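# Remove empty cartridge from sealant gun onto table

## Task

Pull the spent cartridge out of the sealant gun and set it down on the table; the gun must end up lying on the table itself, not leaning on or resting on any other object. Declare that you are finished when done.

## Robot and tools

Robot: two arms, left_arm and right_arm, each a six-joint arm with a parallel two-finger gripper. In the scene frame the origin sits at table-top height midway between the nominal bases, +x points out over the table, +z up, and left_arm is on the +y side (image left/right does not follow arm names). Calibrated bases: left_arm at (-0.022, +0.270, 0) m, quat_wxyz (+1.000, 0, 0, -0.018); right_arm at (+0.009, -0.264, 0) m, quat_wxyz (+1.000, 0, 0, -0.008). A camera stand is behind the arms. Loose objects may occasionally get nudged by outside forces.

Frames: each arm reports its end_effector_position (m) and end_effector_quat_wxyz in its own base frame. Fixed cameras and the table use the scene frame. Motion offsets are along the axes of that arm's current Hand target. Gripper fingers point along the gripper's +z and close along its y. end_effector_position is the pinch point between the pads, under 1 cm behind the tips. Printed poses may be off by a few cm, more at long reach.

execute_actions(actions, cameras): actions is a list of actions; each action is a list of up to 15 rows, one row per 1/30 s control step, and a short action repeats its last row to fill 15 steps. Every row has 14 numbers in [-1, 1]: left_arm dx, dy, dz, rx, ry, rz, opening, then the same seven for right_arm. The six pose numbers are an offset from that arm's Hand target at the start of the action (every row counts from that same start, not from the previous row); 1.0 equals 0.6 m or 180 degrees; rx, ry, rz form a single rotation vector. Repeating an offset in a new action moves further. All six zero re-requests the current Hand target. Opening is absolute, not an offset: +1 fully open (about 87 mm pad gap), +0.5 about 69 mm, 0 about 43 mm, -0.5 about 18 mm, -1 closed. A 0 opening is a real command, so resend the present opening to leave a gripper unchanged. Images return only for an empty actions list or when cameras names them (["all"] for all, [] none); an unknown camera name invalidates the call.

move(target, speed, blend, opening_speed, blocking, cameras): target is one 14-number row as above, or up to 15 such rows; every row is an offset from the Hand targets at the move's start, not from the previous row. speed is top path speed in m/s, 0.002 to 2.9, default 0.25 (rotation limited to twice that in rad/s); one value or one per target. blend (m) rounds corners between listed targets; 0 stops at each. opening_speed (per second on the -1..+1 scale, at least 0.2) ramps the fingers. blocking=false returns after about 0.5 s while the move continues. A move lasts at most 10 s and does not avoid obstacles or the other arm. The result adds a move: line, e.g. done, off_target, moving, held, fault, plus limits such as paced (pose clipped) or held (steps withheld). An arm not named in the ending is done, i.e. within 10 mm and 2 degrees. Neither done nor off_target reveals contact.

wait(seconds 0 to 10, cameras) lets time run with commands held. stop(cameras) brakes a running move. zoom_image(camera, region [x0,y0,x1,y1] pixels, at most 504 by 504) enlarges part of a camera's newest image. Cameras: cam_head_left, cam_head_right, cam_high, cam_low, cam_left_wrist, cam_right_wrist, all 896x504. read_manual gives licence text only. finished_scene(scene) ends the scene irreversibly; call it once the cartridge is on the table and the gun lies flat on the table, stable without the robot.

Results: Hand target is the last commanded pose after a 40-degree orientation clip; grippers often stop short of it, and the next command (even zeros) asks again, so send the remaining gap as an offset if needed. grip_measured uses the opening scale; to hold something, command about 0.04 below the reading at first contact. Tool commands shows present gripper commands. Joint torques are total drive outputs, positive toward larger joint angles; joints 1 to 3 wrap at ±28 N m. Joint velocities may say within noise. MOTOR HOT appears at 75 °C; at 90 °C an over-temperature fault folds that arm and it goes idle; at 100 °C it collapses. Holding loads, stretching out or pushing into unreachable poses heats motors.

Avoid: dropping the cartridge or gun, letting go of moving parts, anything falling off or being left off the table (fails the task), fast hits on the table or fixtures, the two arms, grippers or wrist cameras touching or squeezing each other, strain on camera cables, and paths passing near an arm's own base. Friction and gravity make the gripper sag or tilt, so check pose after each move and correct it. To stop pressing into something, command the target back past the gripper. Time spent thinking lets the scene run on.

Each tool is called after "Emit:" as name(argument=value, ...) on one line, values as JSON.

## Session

Emit:
execute_actions(actions=[])

Scene clock: 0.00 s.
left_arm: end_effector_position=(+0.3709, +0.0028, +0.0424) grip_measured=+0.979 end_effector_quat_wxyz=(+0.542, -0.007, +0.838, +0.058) | right_arm: end_effector_position=(+0.3636, -0.0273, +0.0248) grip_measured=+1.000 end_effector_quat_wxyz=(+0.529, +0.082, +0.840, -0.087)
Joint positions: left_arm=[-0.077 1.502 0.379 0.699 -0.175 0.019 0.989] | right_arm=[0.051 1.566 0.358 0.749 0.282 0.071 1]
Joint velocities: within noise
Joint torques (N m): no reading
Heat: left arm: 32 °C; right arm: 31 °C.
Hand target: left_arm +0.3765, +0.0025, +0.0517; +0.555, -0.009, +0.830, +0.057 | right_arm +0.3647, -0.0272, +0.0263; +0.530, +0.082, +0.840, -0.087
Tool commands: left_gripper/opening=+1.0 right_gripper/opening=+1.0

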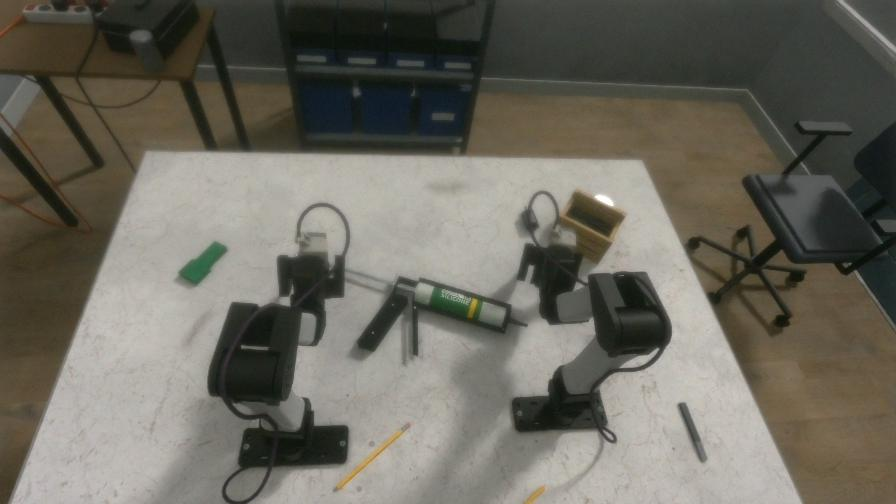

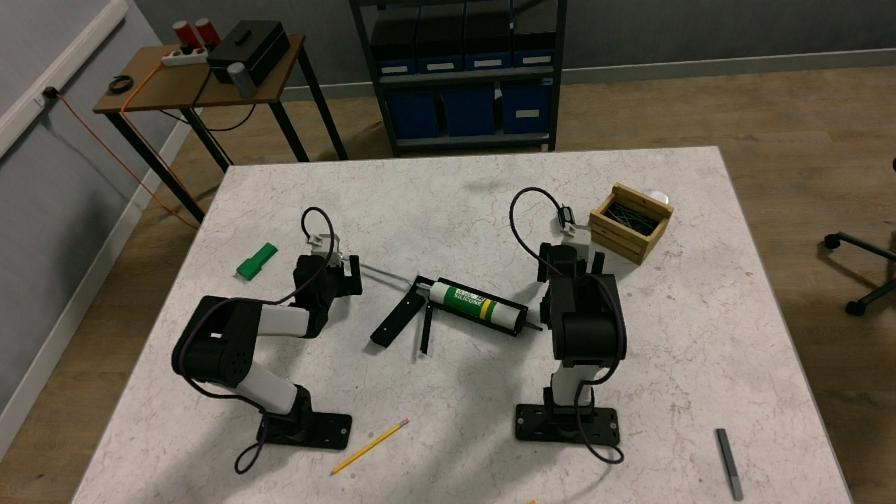

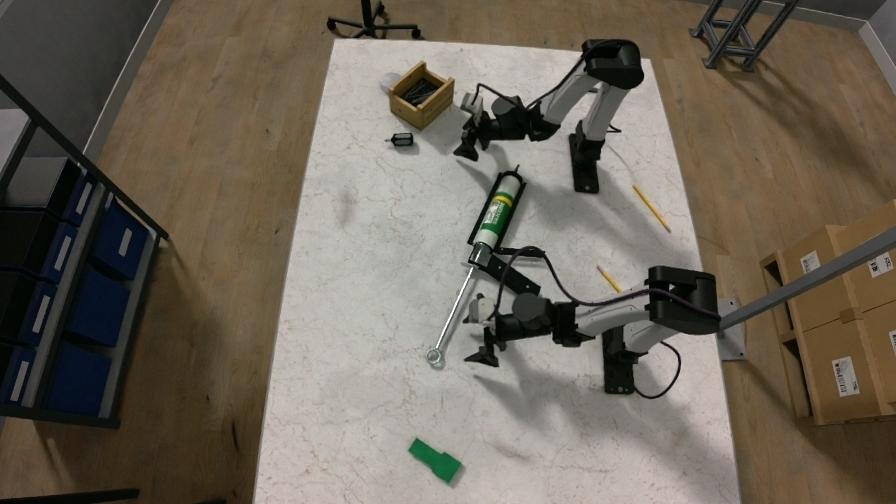

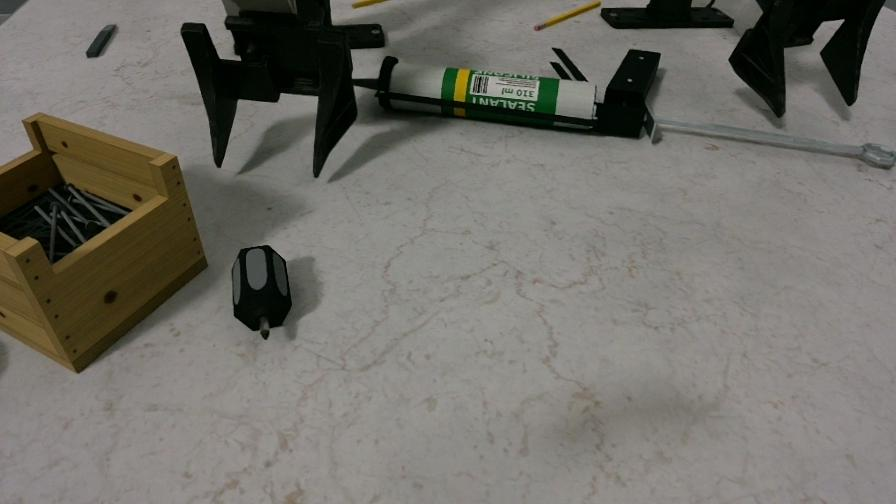

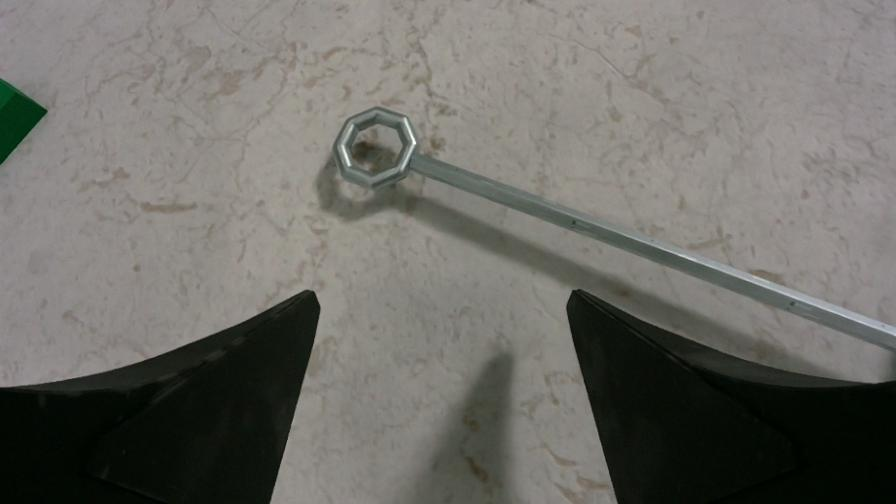

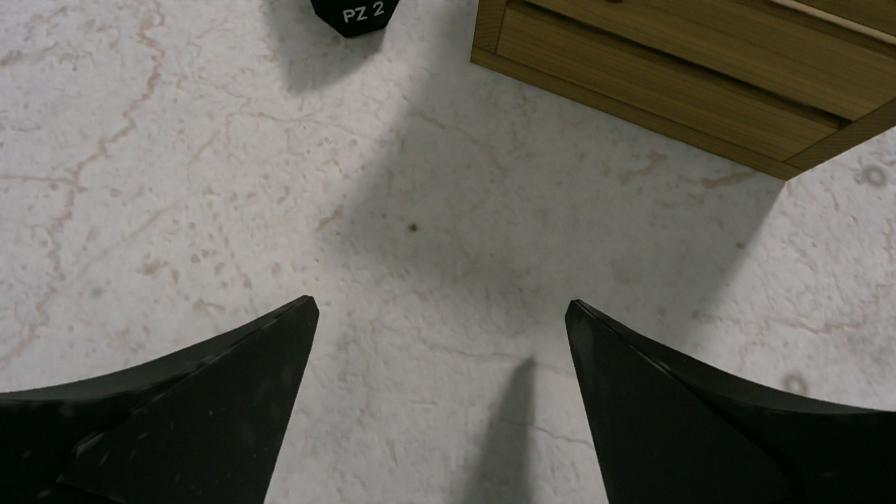

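Emit:
zoom_image(camera="cam_high", region=[420, 150, 560, 290])

Emit:
zoom_image(camera="cam_low", region=[540, 40, 720, 160])

Emit:
zoom_image(camera="cam_head_left", region=[340, 250, 540, 370])

Scaled by 3.600 from the camera's 896x504 image, which has a finer 1280x720 frame.

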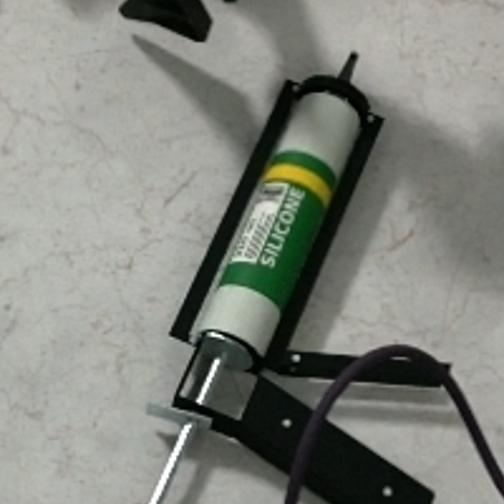

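Scaled by 2.800 from the camera's 896x504 image, which has a finer 1280x720 frame.

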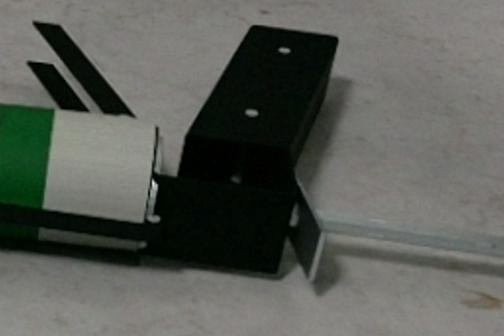

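Scaled by 2.520 from the camera's 896x504 image, which has a finer 1280x720 frame.

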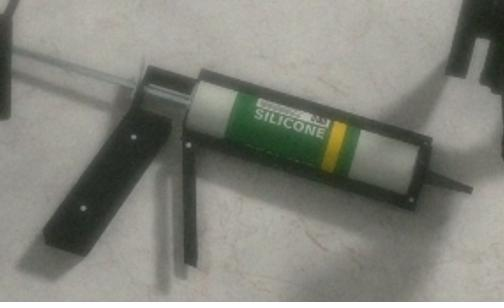

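Emit:
move(target=[[-0.2,0.018,-0.082,0,0,0,1,-0.172,-0.094,-0.212,0,0,0,0],[-0.138,-0.405,-0.283,0.394,0.1985,0.557,1,-0.172,-0.094,-0.212,0,0,0,0]], speed=0.35, blend=0.03, cameras=["cam_low","cam_left_wrist","cam_high"])

Scene clock: 19.03 s.
left_arm: end_effector_position=(+0.2693, -0.2566, +0.1652) grip_measured=+0.979 end_effector_quat_wxyz=(+0.017, +0.840, +0.542, +0.007) | right_arm: end_effector_position=(+0.2813, -0.0571, +0.1652) grip_measured=+0.000 end_effector_quat_wxyz=(+0.523, +0.086, +0.844, -0.090)
Joint positions: left_arm=[-0.867 2.019 2.033 -1.548 -0.01 1.13 0.989] | right_arm=[-0.114 0.769 0.588 -0.277 0.141 0 0.5]
Joint torques (N m): left_arm=[-0.25 -7.56 7.2 0.29 0.12 0.1] | right_arm=[-0.23 -0.29 10.29 1.71 -0.12 -0.02]
Heat: left arm: 35 °C; right arm: 34 °C.
Hand target: left_arm +0.2710, -0.2607, +0.1718; +0.000, +0.843, +0.538, +0.000 | right_arm +0.2843, -0.0572, +0.1768; +0.530, +0.082, +0.840, -0.087
Off the commanded pose: left_arm 0.008 m, 2 deg | right_arm 0.012 m, 1 deg.
joint sent to its limit (left arm) — joint 4 (wrist pitch), lower limit. The joint targets are off in orientation, not in position.
move: off_target (right_arm)
Images, in order (width x height): cam_high 896x504, cam_low 896x504, cam_left_wrist 896x504.

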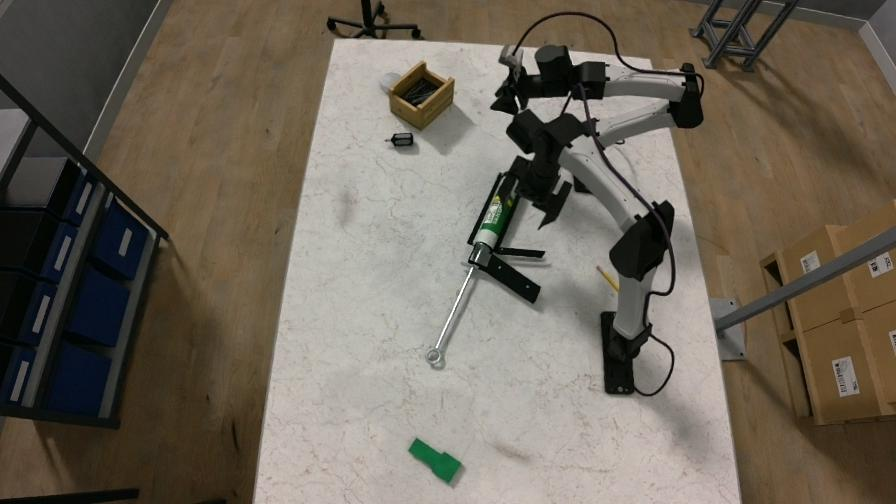

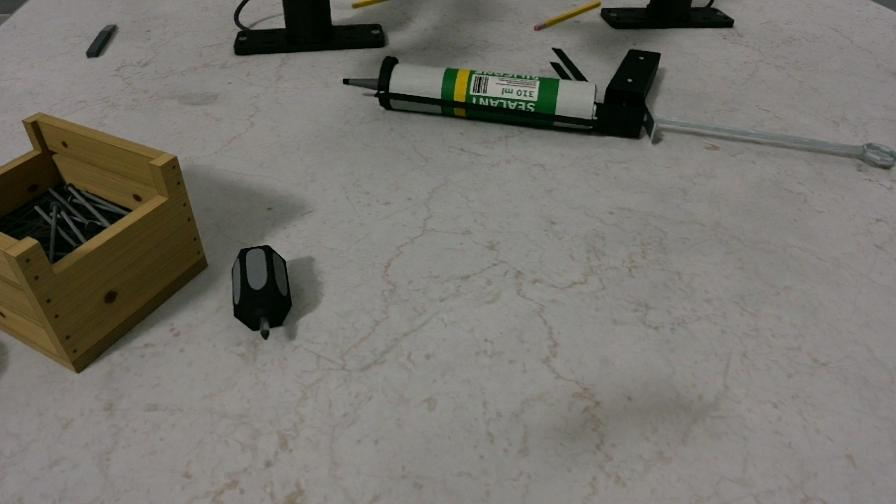

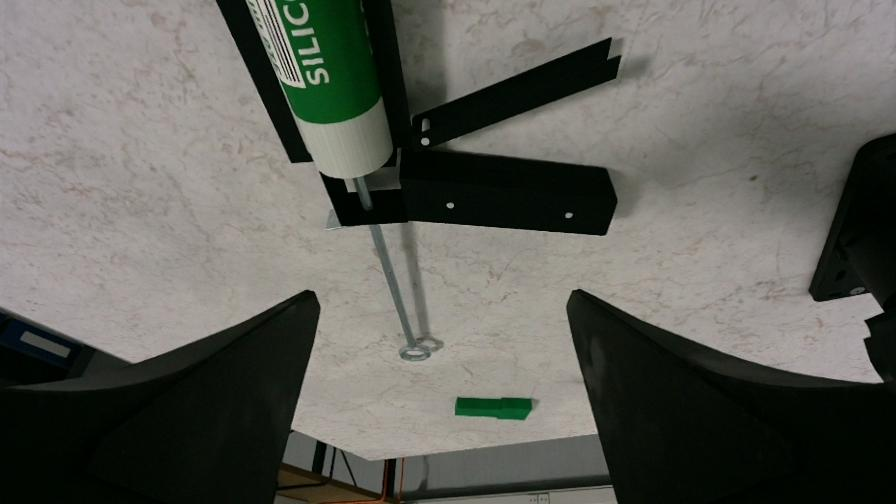

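Emit:
move(target=[[-0.007,0.097,0.0,0,0,-0.0195,0.5,0,0,0,0,0,0,0],[-0.007,0.097,0.2,0,0,-0.0195,0.5,0,0,0,0,0,0,0]], speed=0.15, blend=0.02, cameras=["cam_low","cam_left_wrist"])

Scene clock: 27.13 s.
left_arm: end_effector_position=(+0.3195, -0.2886, +0.0450) grip_measured=+0.500 end_effector_quat_wxyz=(-0.014, +0.830, +0.558, +0.003) | right_arm: end_effector_position=(+0.2813, -0.0571, +0.1652) grip_measured=+0.000 end_effector_quat_wxyz=(+0.523, +0.086, +0.844, -0.090)
Joint positions: left_arm=[-0.826 2.328 2.041 -1.311 -0.01 1.13 0.75] | right_arm=[-0.114 0.769 0.588 -0.277 0.141 0 0.5]
Joint torques (N m): left_arm=[0.69 -11.38 4.18 0.42 0.19 0] | right_arm=[-0.25 -0.29 10.3 1.71 -0.12 -0.03]
Heat: left arm: 36 °C; right arm: 36 °C.
Hand target: left_arm +0.3219, -0.2889, +0.0516; +0.000, +0.826, +0.564, +0.000 | right_arm +0.2843, -0.0572, +0.1768; +0.530, +0.082, +0.840, -0.087
Off the commanded pose: left_arm 0.007 m, 2 deg | right_arm 0.012 m, 1 deg.
move: off_target (right_arm)
Images, in order (width x height): cam_low 896x504, cam_left_wrist 896x504.

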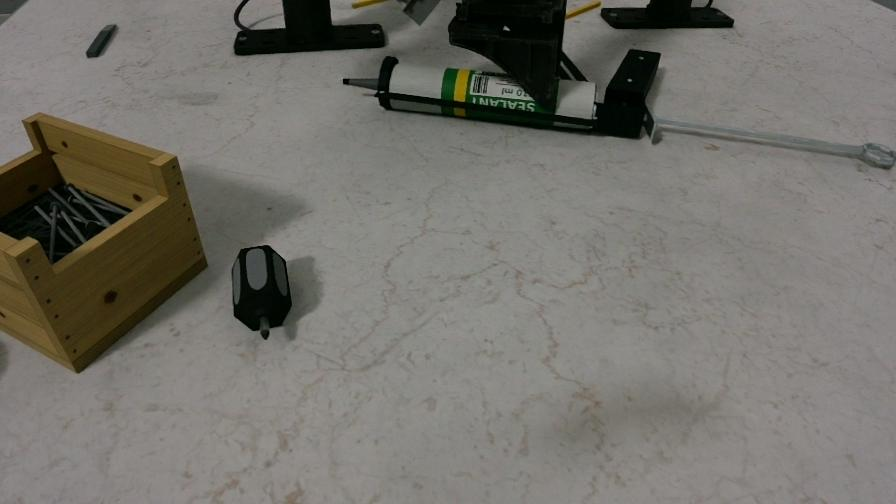

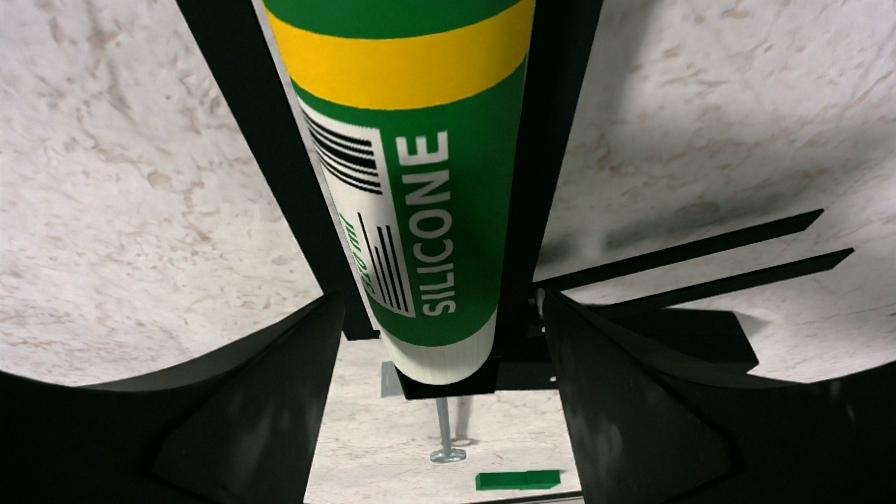

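Emit:
move(target=[[-0.025,0.008,0.0,0,0,-0.017,0.5,0,0,0,0,0,0,0],[-0.025,0.008,0.024,0,0,-0.017,0.5,0,0,0,0,0,0,0],[-0.025,0.008,0.024,0,0,-0.017,-0.1,0,0,0,0,0,0,0]], speed=0.06, opening_speed=0.6, cameras=["cam_low","cam_left_wrist"])

Scene clock: 33.27 s.
left_arm: end_effector_position=(+0.3239, -0.3009, +0.0416) grip_measured=-0.016 end_effector_quat_wxyz=(-0.001, +0.811, +0.586, +0.005) | right_arm: end_effector_position=(+0.2813, -0.0571, +0.1652) grip_measured=+0.000 end_effector_quat_wxyz=(+0.523, +0.086, +0.844, -0.090)
Joint positions: left_arm=[-0.835 2.368 2.1 -1.303 -0.01 1.056 0.492] | right_arm=[-0.114 0.769 0.588 -0.277 0.141 0 0.5]
Joint torques (N m): left_arm=[-0.73 -9.39 4.25 0.44 0.2 -0.02] | right_arm=[-0.24 -0.34 10.3 1.71 -0.12 -0.02]
Heat: left arm: 36 °C; right arm: 38 °C.
Hand target: left_arm +0.3209, -0.3046, +0.0373; +0.000, +0.811, +0.586, +0.000 | right_arm +0.2843, -0.0572, +0.1768; +0.530, +0.082, +0.840, -0.087
Off the commanded pose: left_arm 0.007 m, 1 deg | right_arm 0.012 m, 1 deg.
move: off_target (right_arm)
Images, in order (width x height): cam_low 896x504, cam_left_wrist 896x504.

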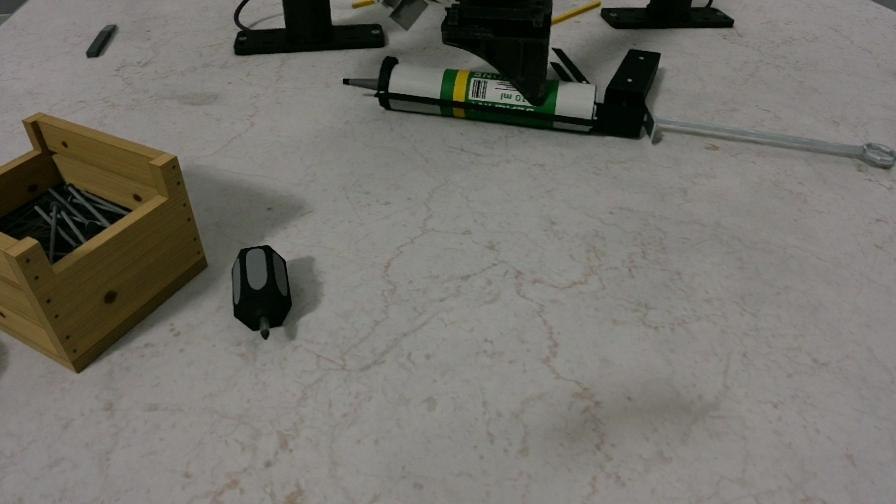

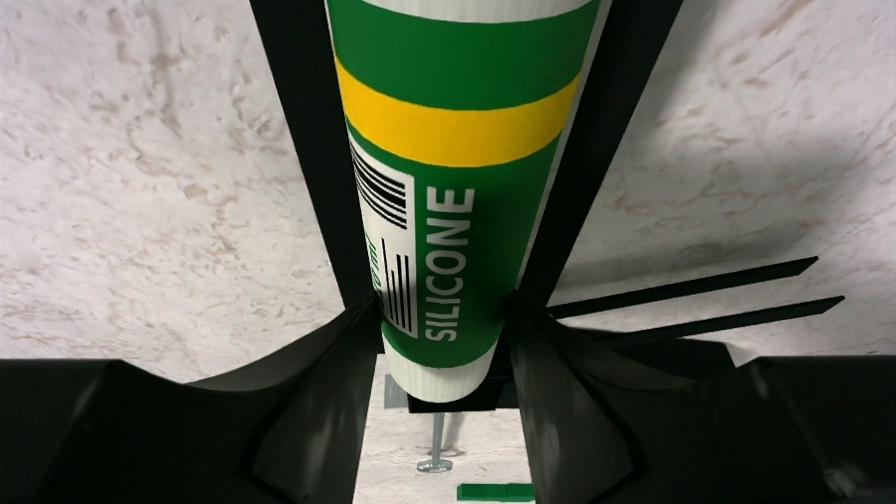

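Emit:
move(target=[[0,0,0,0,0,0,0.35,0,0,0,0,0,0,0],[0,0.003,0.022,0,0,0,0.35,0,0,0,0,0,0,0],[0,0.003,0.022,0,0,0,-0.1,0,0,0,0,0,0,0]], speed=0.06, opening_speed=0.6, cameras=["cam_left_wrist"])

Scene clock: 38.13 s.
left_arm: end_effector_position=(+0.3259, -0.3022, +0.0352) grip_measured=+0.052 end_effector_quat_wxyz=(+0.004, +0.809, +0.588, +0.007) | right_arm: end_effector_position=(+0.2813, -0.0571, +0.1652) grip_measured=+0.000 end_effector_quat_wxyz=(+0.523, +0.086, +0.844, -0.090)
Joint positions: left_arm=[-0.835 2.371 2.08 -1.27 -0.014 1.049 0.526] | right_arm=[-0.114 0.769 0.588 -0.277 0.141 0 0.5]
Joint torques (N m): left_arm=[-0.49 -8.72 3.44 0.64 0.27 0.04] | right_arm=[-0.25 -0.32 10.32 1.7 -0.12 -0.02]
Heat: left arm: 36 °C; right arm: 39 °C.
Hand target: left_arm +0.3225, -0.3051, +0.0240; -0.001, +0.811, +0.586, +0.000 | right_arm +0.2843, -0.0572, +0.1768; +0.530, +0.082, +0.840, -0.087
Off the commanded pose: left_arm 0.012 m, 1 deg | right_arm 0.012 m, 1 deg.
move: off_target (left_arm, right_arm); target 3's new opening was sent with left_arm's hand 0.012 m and 1 deg from that target
Images, in order (width x height): cam_left_wrist 896x504.

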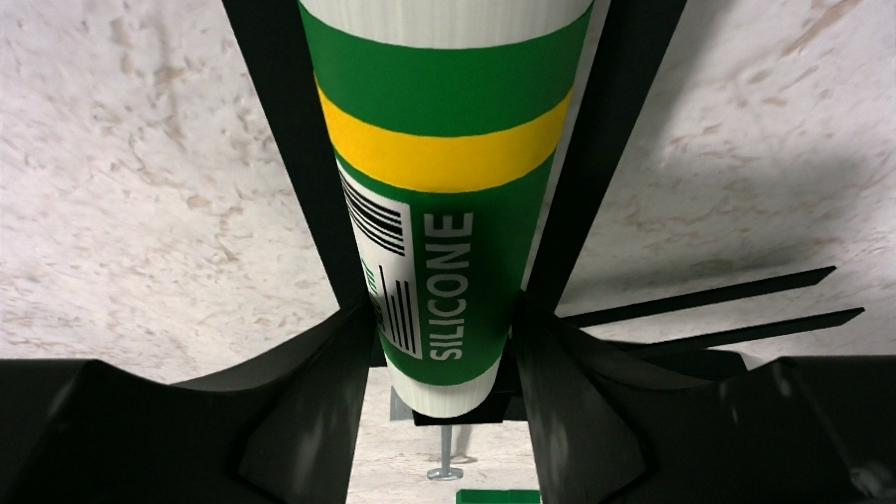

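Emit:
move(target=[0,0,-0.095,0,0,0,-0.2,0,0,0,0,0,0,0], speed=0.06, cameras=["cam_low","cam_left_wrist"])

Scene clock: 41.03 s.
left_arm: end_effector_position=(+0.3233, -0.3006, +0.0756) grip_measured=+0.052 end_effector_quat_wxyz=(-0.006, +0.809, +0.588, +0.004) | right_arm: end_effector_position=(+0.2813, -0.0571, +0.1652) grip_measured=+0.000 end_effector_quat_wxyz=(+0.523, +0.086, +0.844, -0.090)
Joint positions: left_arm=[-0.835 2.39 2.272 -1.464 -0.009 1.049 0.526] | right_arm=[-0.114 0.769 0.588 -0.277 0.141 0 0.5]
Joint torques (N m): left_arm=[-0.51 -9.63 7.49 0.12 0.17 0.02] | right_arm=[-0.24 -0.35 10.3 1.71 -0.12 -0.02]
Heat: left arm: 36 °C; right arm: 40 °C.
Hand target: left_arm +0.3226, -0.3052, +0.0811; +0.000, +0.811, +0.586, +0.000 | right_arm +0.2843, -0.0572, +0.1768; +0.530, +0.082, +0.840, -0.087
Off the commanded pose: left_arm 0.007 m, 1 deg | right_arm 0.012 m, 1 deg.
move: off_target (right_arm)
Images, in order (width x height): cam_low 896x504, cam_left_wrist 896x504.

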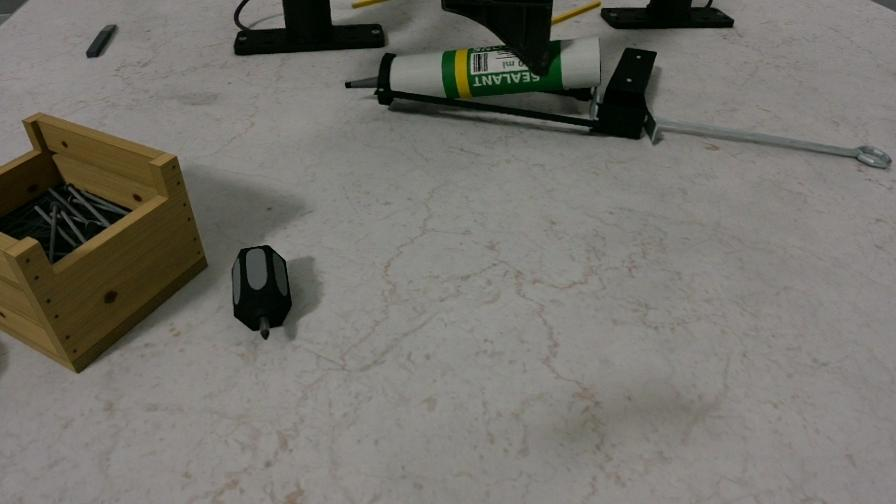

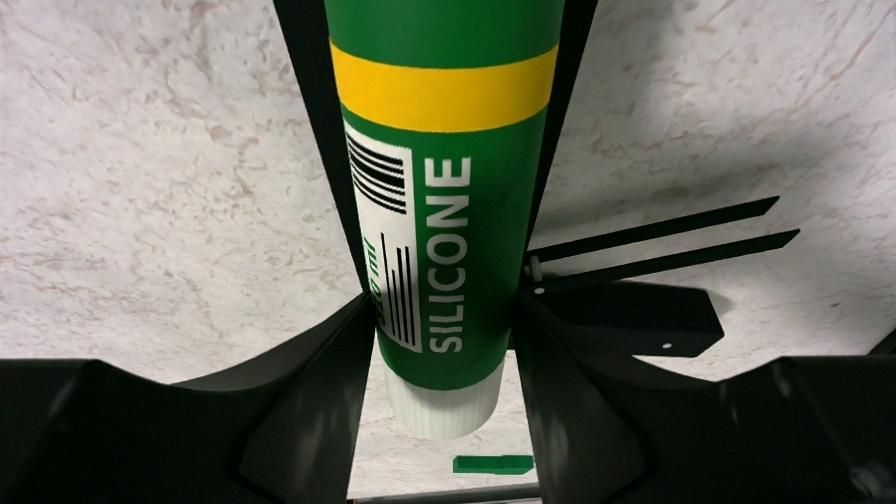

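Emit:
move(target=[[0.02,0,-0.025,0,0,0,-0.2,0,0,0,0,0,0,0],[0.15,0,-0.09,0,0,0,-0.2,0,0,0,0,0,0,0],[0.16,0.0,-0.15,0,0,0,-0.2,0,0,0,0,0,0,0],[0.167,0.175,-0.15,0,-0.08,0,-0.2,0,0,0,0,0,0,0],[0.167,0.175,0.0,0,-0.08,0,-0.2,0,0,0,0,0,0,0]], speed=[0.06,0.08,0.15,0.18,0.1], blend=[0.005,0.02,0.02,0.02,0], cameras=["cam_low","cam_left_wrist","cam_high"])

Scene clock: 51.27 s.
left_arm: end_effector_position=(+0.4454, -0.2400, +0.0802) grip_measured=+0.046 end_effector_quat_wxyz=(+0.102, +0.801, +0.584, -0.083) | right_arm: end_effector_position=(+0.2813, -0.0571, +0.1652) grip_measured=+0.000 end_effector_quat_wxyz=(+0.523, +0.086, +0.844, -0.090)
Joint positions: left_arm=[-0.491 2.619 2.737 -1.575 0.237 1.378 0.523] | right_arm=[-0.114 0.769 0.588 -0.277 0.141 0 0.5]
Joint torques (N m): left_arm=[0.53 -9.65 6.63 0.73 0.29 0.13] | right_arm=[-0.27 -0.32 10.32 1.71 -0.12 -0.02]
Heat: left arm: 38 °C; right arm: 42 °C.
Hand target: left_arm +0.4538, -0.2430, +0.0809; +0.073, +0.804, +0.581, -0.102 | right_arm +0.2843, -0.0572, +0.1768; +0.530, +0.082, +0.840, -0.087
Off the commanded pose: left_arm 0.009 m, 4 deg | right_arm 0.012 m, 1 deg.
joint read past its limit (left arm) — joint 4 (wrist pitch), lower limit.
joint sent to its limit (left arm) — joint 4 (wrist pitch), lower limit. The joint targets are off in orientation, not in position.
move: off_target (left_arm, right_arm); blend cut to 0.0182 m at target 2, 0.0182 m at target 3
Images, in order (width x height): cam_high 896x504, cam_low 896x504, cam_left_wrist 896x504.

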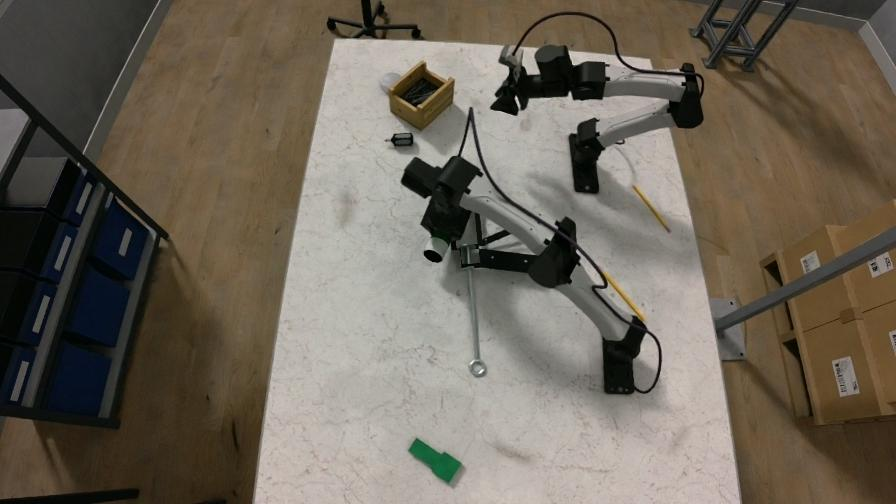

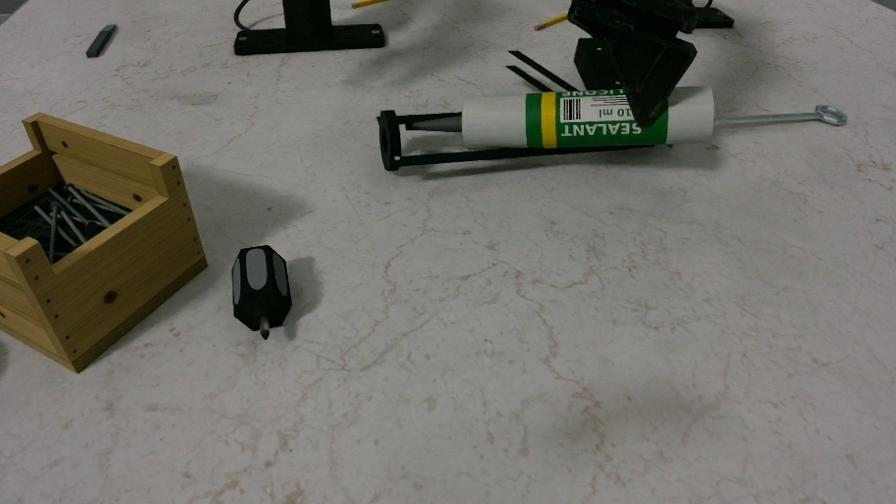

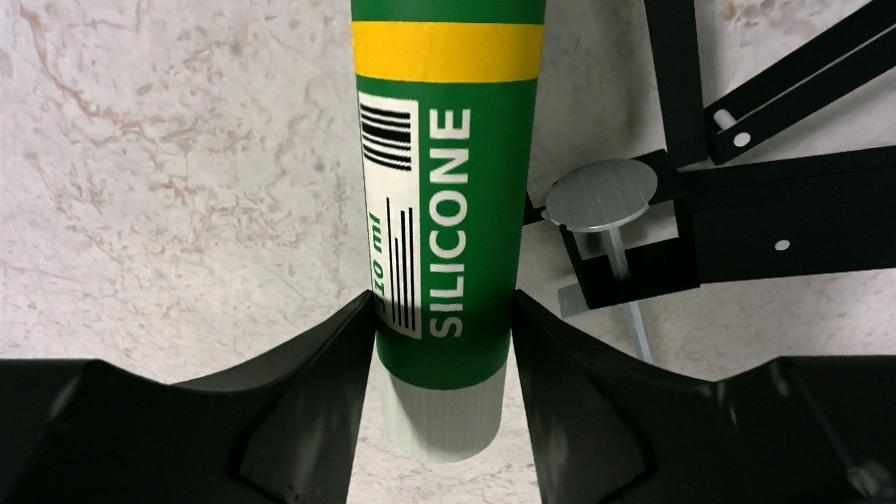

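Emit:
move(target=[[-0.029,0,-0.113,0,0,0,-0.2,0,0,0,0,0,0,0],[0.232,-0.037,-0.181,-0.032,0,-0.124,-0.2,0,0,0,0,0,0,0],[0.259,-0.037,-0.075,-0.032,0,-0.124,-0.2,0,0,0,0,0,0,0]], speed=[0.08,0.15,0.1], blend=[0.01,0.02,0], cameras=["cam_low","cam_left_wrist","cam_high"])

Scene clock: 68.27 s.
left_arm: end_effector_position=(+0.4806, -0.0824, +0.0859) grip_measured=+0.044 end_effector_quat_wxyz=(+0.098, +0.669, +0.732, -0.080) | right_arm: end_effector_position=(+0.2813, -0.0571, +0.1652) grip_measured=+0.000 end_effector_quat_wxyz=(+0.523, +0.086, +0.844, -0.090)
Joint positions: left_arm=[-0.164 2.547 2.624 -1.569 0.241 1.307 0.522] | right_arm=[-0.114 0.769 0.588 -0.277 0.141 0 0.5]
Joint torques (N m): left_arm=[0.12 -10.58 4.59 0.6 0.21 0.08] | right_arm=[-0.25 -0.34 10.3 1.71 -0.12 -0.03]
Heat: left arm: 40 °C; right arm: 45 °C.
Hand target: left_arm +0.4835, -0.0826, +0.0859; +0.092, +0.672, +0.730, -0.085 | right_arm +0.2843, -0.0572, +0.1768; +0.530, +0.082, +0.840, -0.087
Off the commanded pose: left_arm 0.003 m, 1 deg | right_arm 0.012 m, 1 deg.
joint read past its limit (left arm) — joint 4 (wrist pitch), lower limit.
joint sent to its limit (left arm) — joint 4 (wrist pitch), lower limit. The joint targets still meet the commanded pose.
move: off_target (right_arm)
Images, in order (width x height): cam_high 896x504, cam_low 896x504, cam_left_wrist 896x504.

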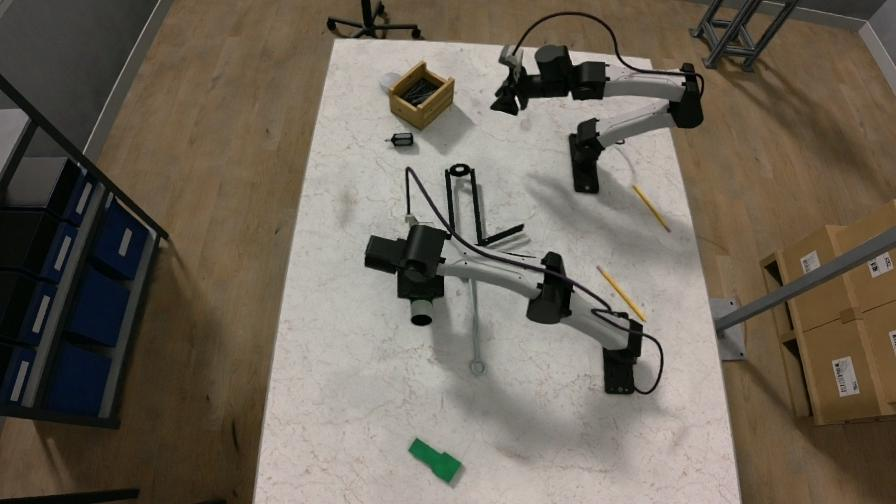

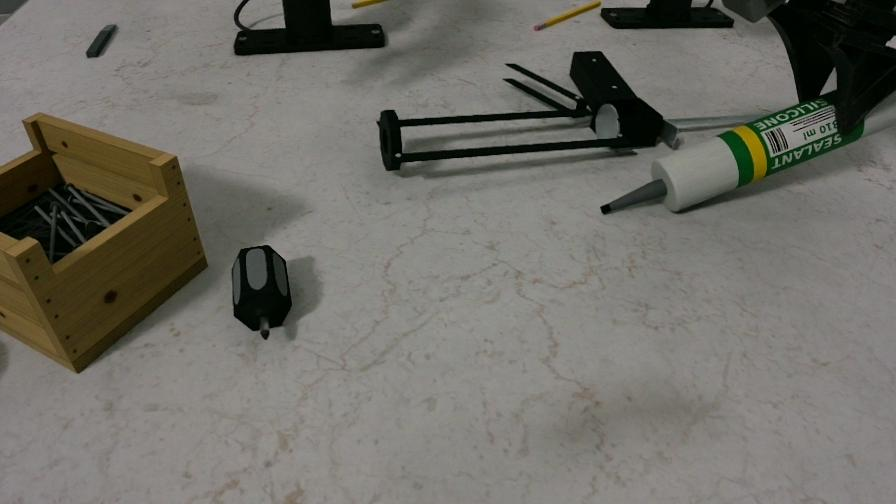

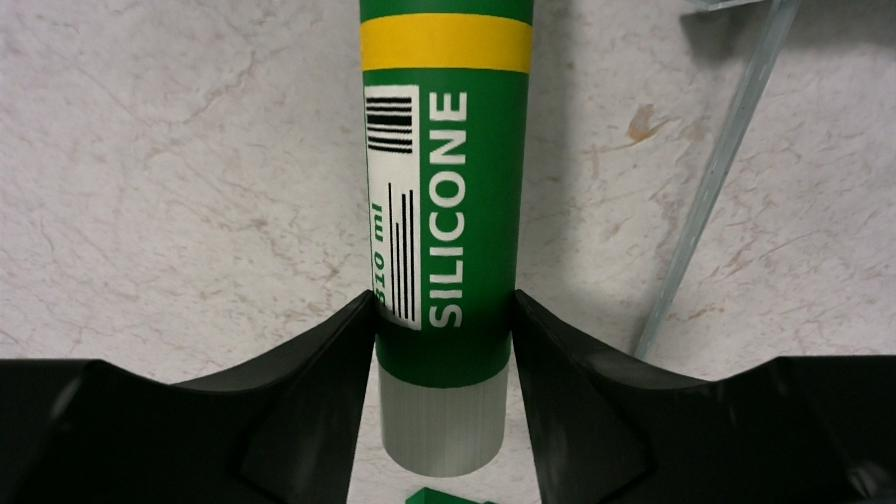

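Emit:
move(target=[[0,0.019,0.073,0,0,0,-0.2,0,0,0,0,0,0,0],[0.0,0.021,0.082,0,0,0,-0.2,0,0,0,0,0,0,0]], speed=[0.1,0.03], cameras=["cam_low","cam_left_wrist"])

Scene clock: 77.20 s.
left_arm: end_effector_position=(+0.4895, -0.0874, +0.0401) grip_measured=+0.041 end_effector_quat_wxyz=(+0.080, +0.670, +0.732, -0.091) | right_arm: end_effector_position=(+0.2813, -0.0571, +0.1651) grip_measured=+0.000 end_effector_quat_wxyz=(+0.522, +0.086, +0.844, -0.090)
Joint positions: left_arm=[-0.171 2.648 2.631 -1.516 0.24 1.306 0.52] | right_arm=[-0.114 0.769 0.588 -0.277 0.141 0 0.5]
Joint torques (N m): left_arm=[-0.95 -9.92 6.23 0.69 0.24 -0.02] | right_arm=[-0.25 -0.32 10.32 1.71 -0.12 -0.03]
Heat: left arm: 42 °C; right arm: 46 °C.
Hand target: left_arm +0.4971, -0.0937, +0.0383; +0.092, +0.672, +0.730, -0.085 | right_arm +0.2842, -0.0572, +0.1767; +0.529, +0.082, +0.840, -0.087
Off the commanded pose: left_arm 0.010 m, 2 deg | right_arm 0.012 m, 1 deg.
move: off_target (right_arm)
Images, in order (width x height): cam_low 896x504, cam_left_wrist 896x504.

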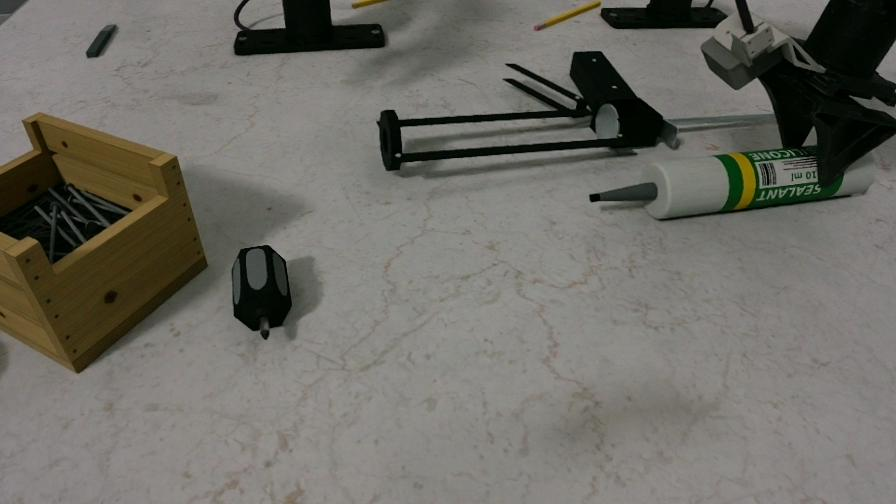

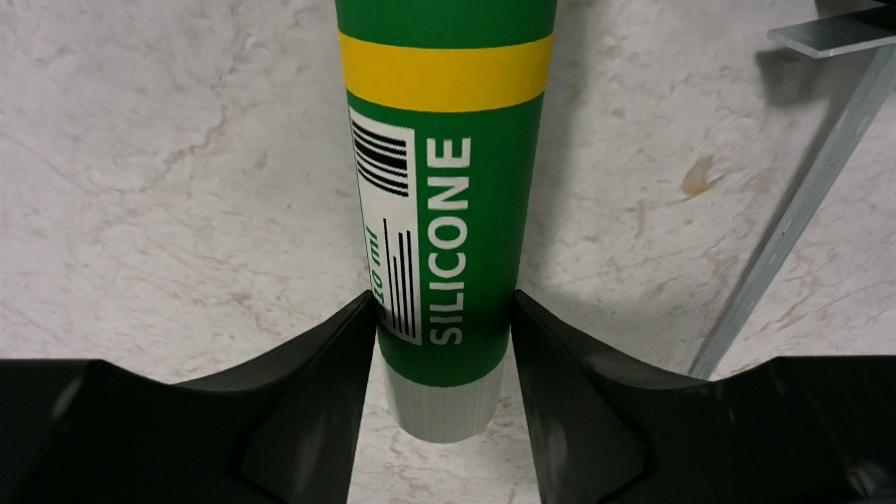

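Emit:
move(target=[0,0.0025,0.012,0,0,0,-0.2,0,0,0,0,0,0,0], speed=0.03, cameras=["cam_low"])

Emit:
zoom_image(camera="cam_low", region=[560, 60, 896, 260])

Scene clock: 79.73 s.
left_arm: end_effector_position=(+0.4924, -0.0893, +0.0399) grip_measured=+0.041 end_effector_quat_wxyz=(+0.085, +0.670, +0.732, -0.088) | right_arm: end_effector_position=(+0.2813, -0.0571, +0.1651) grip_measured=+0.000 end_effector_quat_wxyz=(+0.522, +0.086, +0.844, -0.090)
Joint positions: left_arm=[-0.174 2.649 2.631 -1.503 0.24 1.303 0.52] | right_arm=[-0.114 0.769 0.588 -0.277 0.141 0 0.5]
Joint torques (N m): left_arm=[-0.92 -9.54 4.93 0.79 0.19 -0.04] | right_arm=[-0.25 -0.32 10.3 1.71 -0.12 -0.02]
Heat: left arm: 42 °C; right arm: 46 °C.
Hand target: left_arm +0.4987, -0.0953, +0.0313; +0.092, +0.672, +0.730, -0.085 | right_arm +0.2842, -0.0572, +0.1767; +0.529, +0.082, +0.840, -0.087
Off the commanded pose: left_arm 0.012 m, 1 deg | right_arm 0.012 m, 1 deg.
move: off_target (left_arm, right_arm)
Images, in order (width x height): cam_low 896x504.

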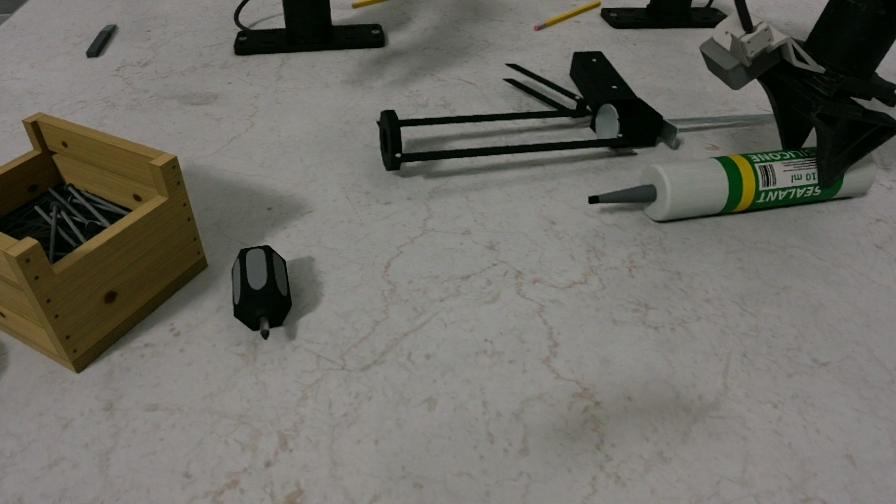

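Scaled by 1.500 from the camera's 896x504 image, which has a finer 1280x720 frame.

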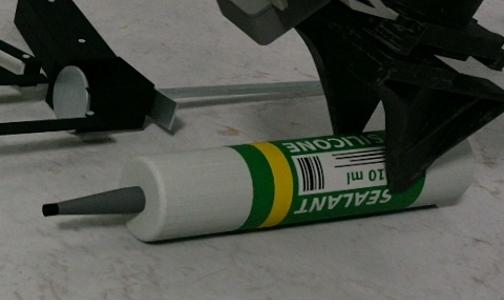

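Emit:
move(target=[0,-0.005,0.014,0,-0.014,0,-0.2,0,0,0,0,0,0,0], speed=0.03, cameras=["cam_low"])

Emit:
zoom_image(camera="cam_low", region=[560, 60, 896, 260])

Scene clock: 83.03 s.
left_arm: end_effector_position=(+0.4918, -0.0898, +0.0381) grip_measured=+0.041 end_effector_quat_wxyz=(+0.092, +0.671, +0.731, -0.085) | right_arm: end_effector_position=(+0.2813, -0.0571, +0.1651) grip_measured=+0.000 end_effector_quat_wxyz=(+0.522, +0.086, +0.844, -0.090)
Joint positions: left_arm=[-0.174 2.594 2.519 -1.43 0.244 1.303 0.52] | right_arm=[-0.114 0.769 0.588 -0.277 0.141 0 0.5]
Joint torques (N m): left_arm=[0.08 -9.62 2.37 1.04 0.69 0.06] | right_arm=[-0.27 -0.35 10.32 1.71 -0.11 -0.02]
Heat: left arm: 43 °C; right arm: 46 °C.
Hand target: left_arm +0.4960, -0.0976, +0.0232; +0.108, +0.670, +0.728, -0.099 | right_arm +0.2842, -0.0572, +0.1767; +0.529, +0.082, +0.840, -0.087
Off the commanded pose: left_arm 0.017 m, 2 deg | right_arm 0.012 m, 1 deg.
move: off_target (left_arm, right_arm)
Images, in order (width x height): cam_low 896x504.

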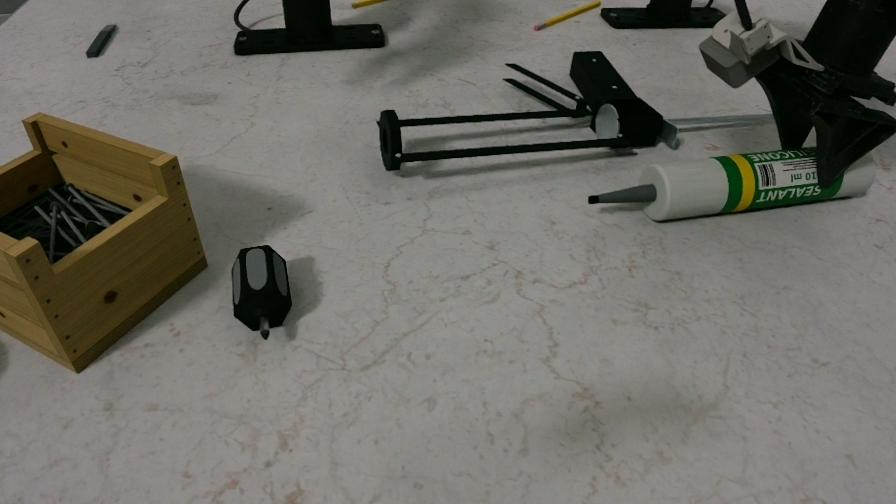

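Scaled by 1.500 from the camera's 896x504 image, which has a finer 1280x720 frame.

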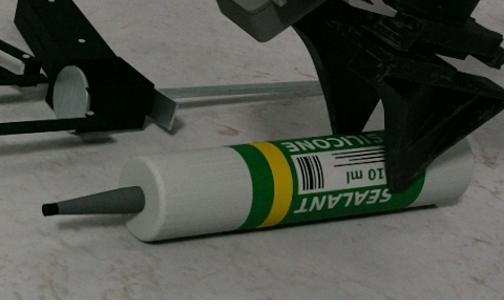

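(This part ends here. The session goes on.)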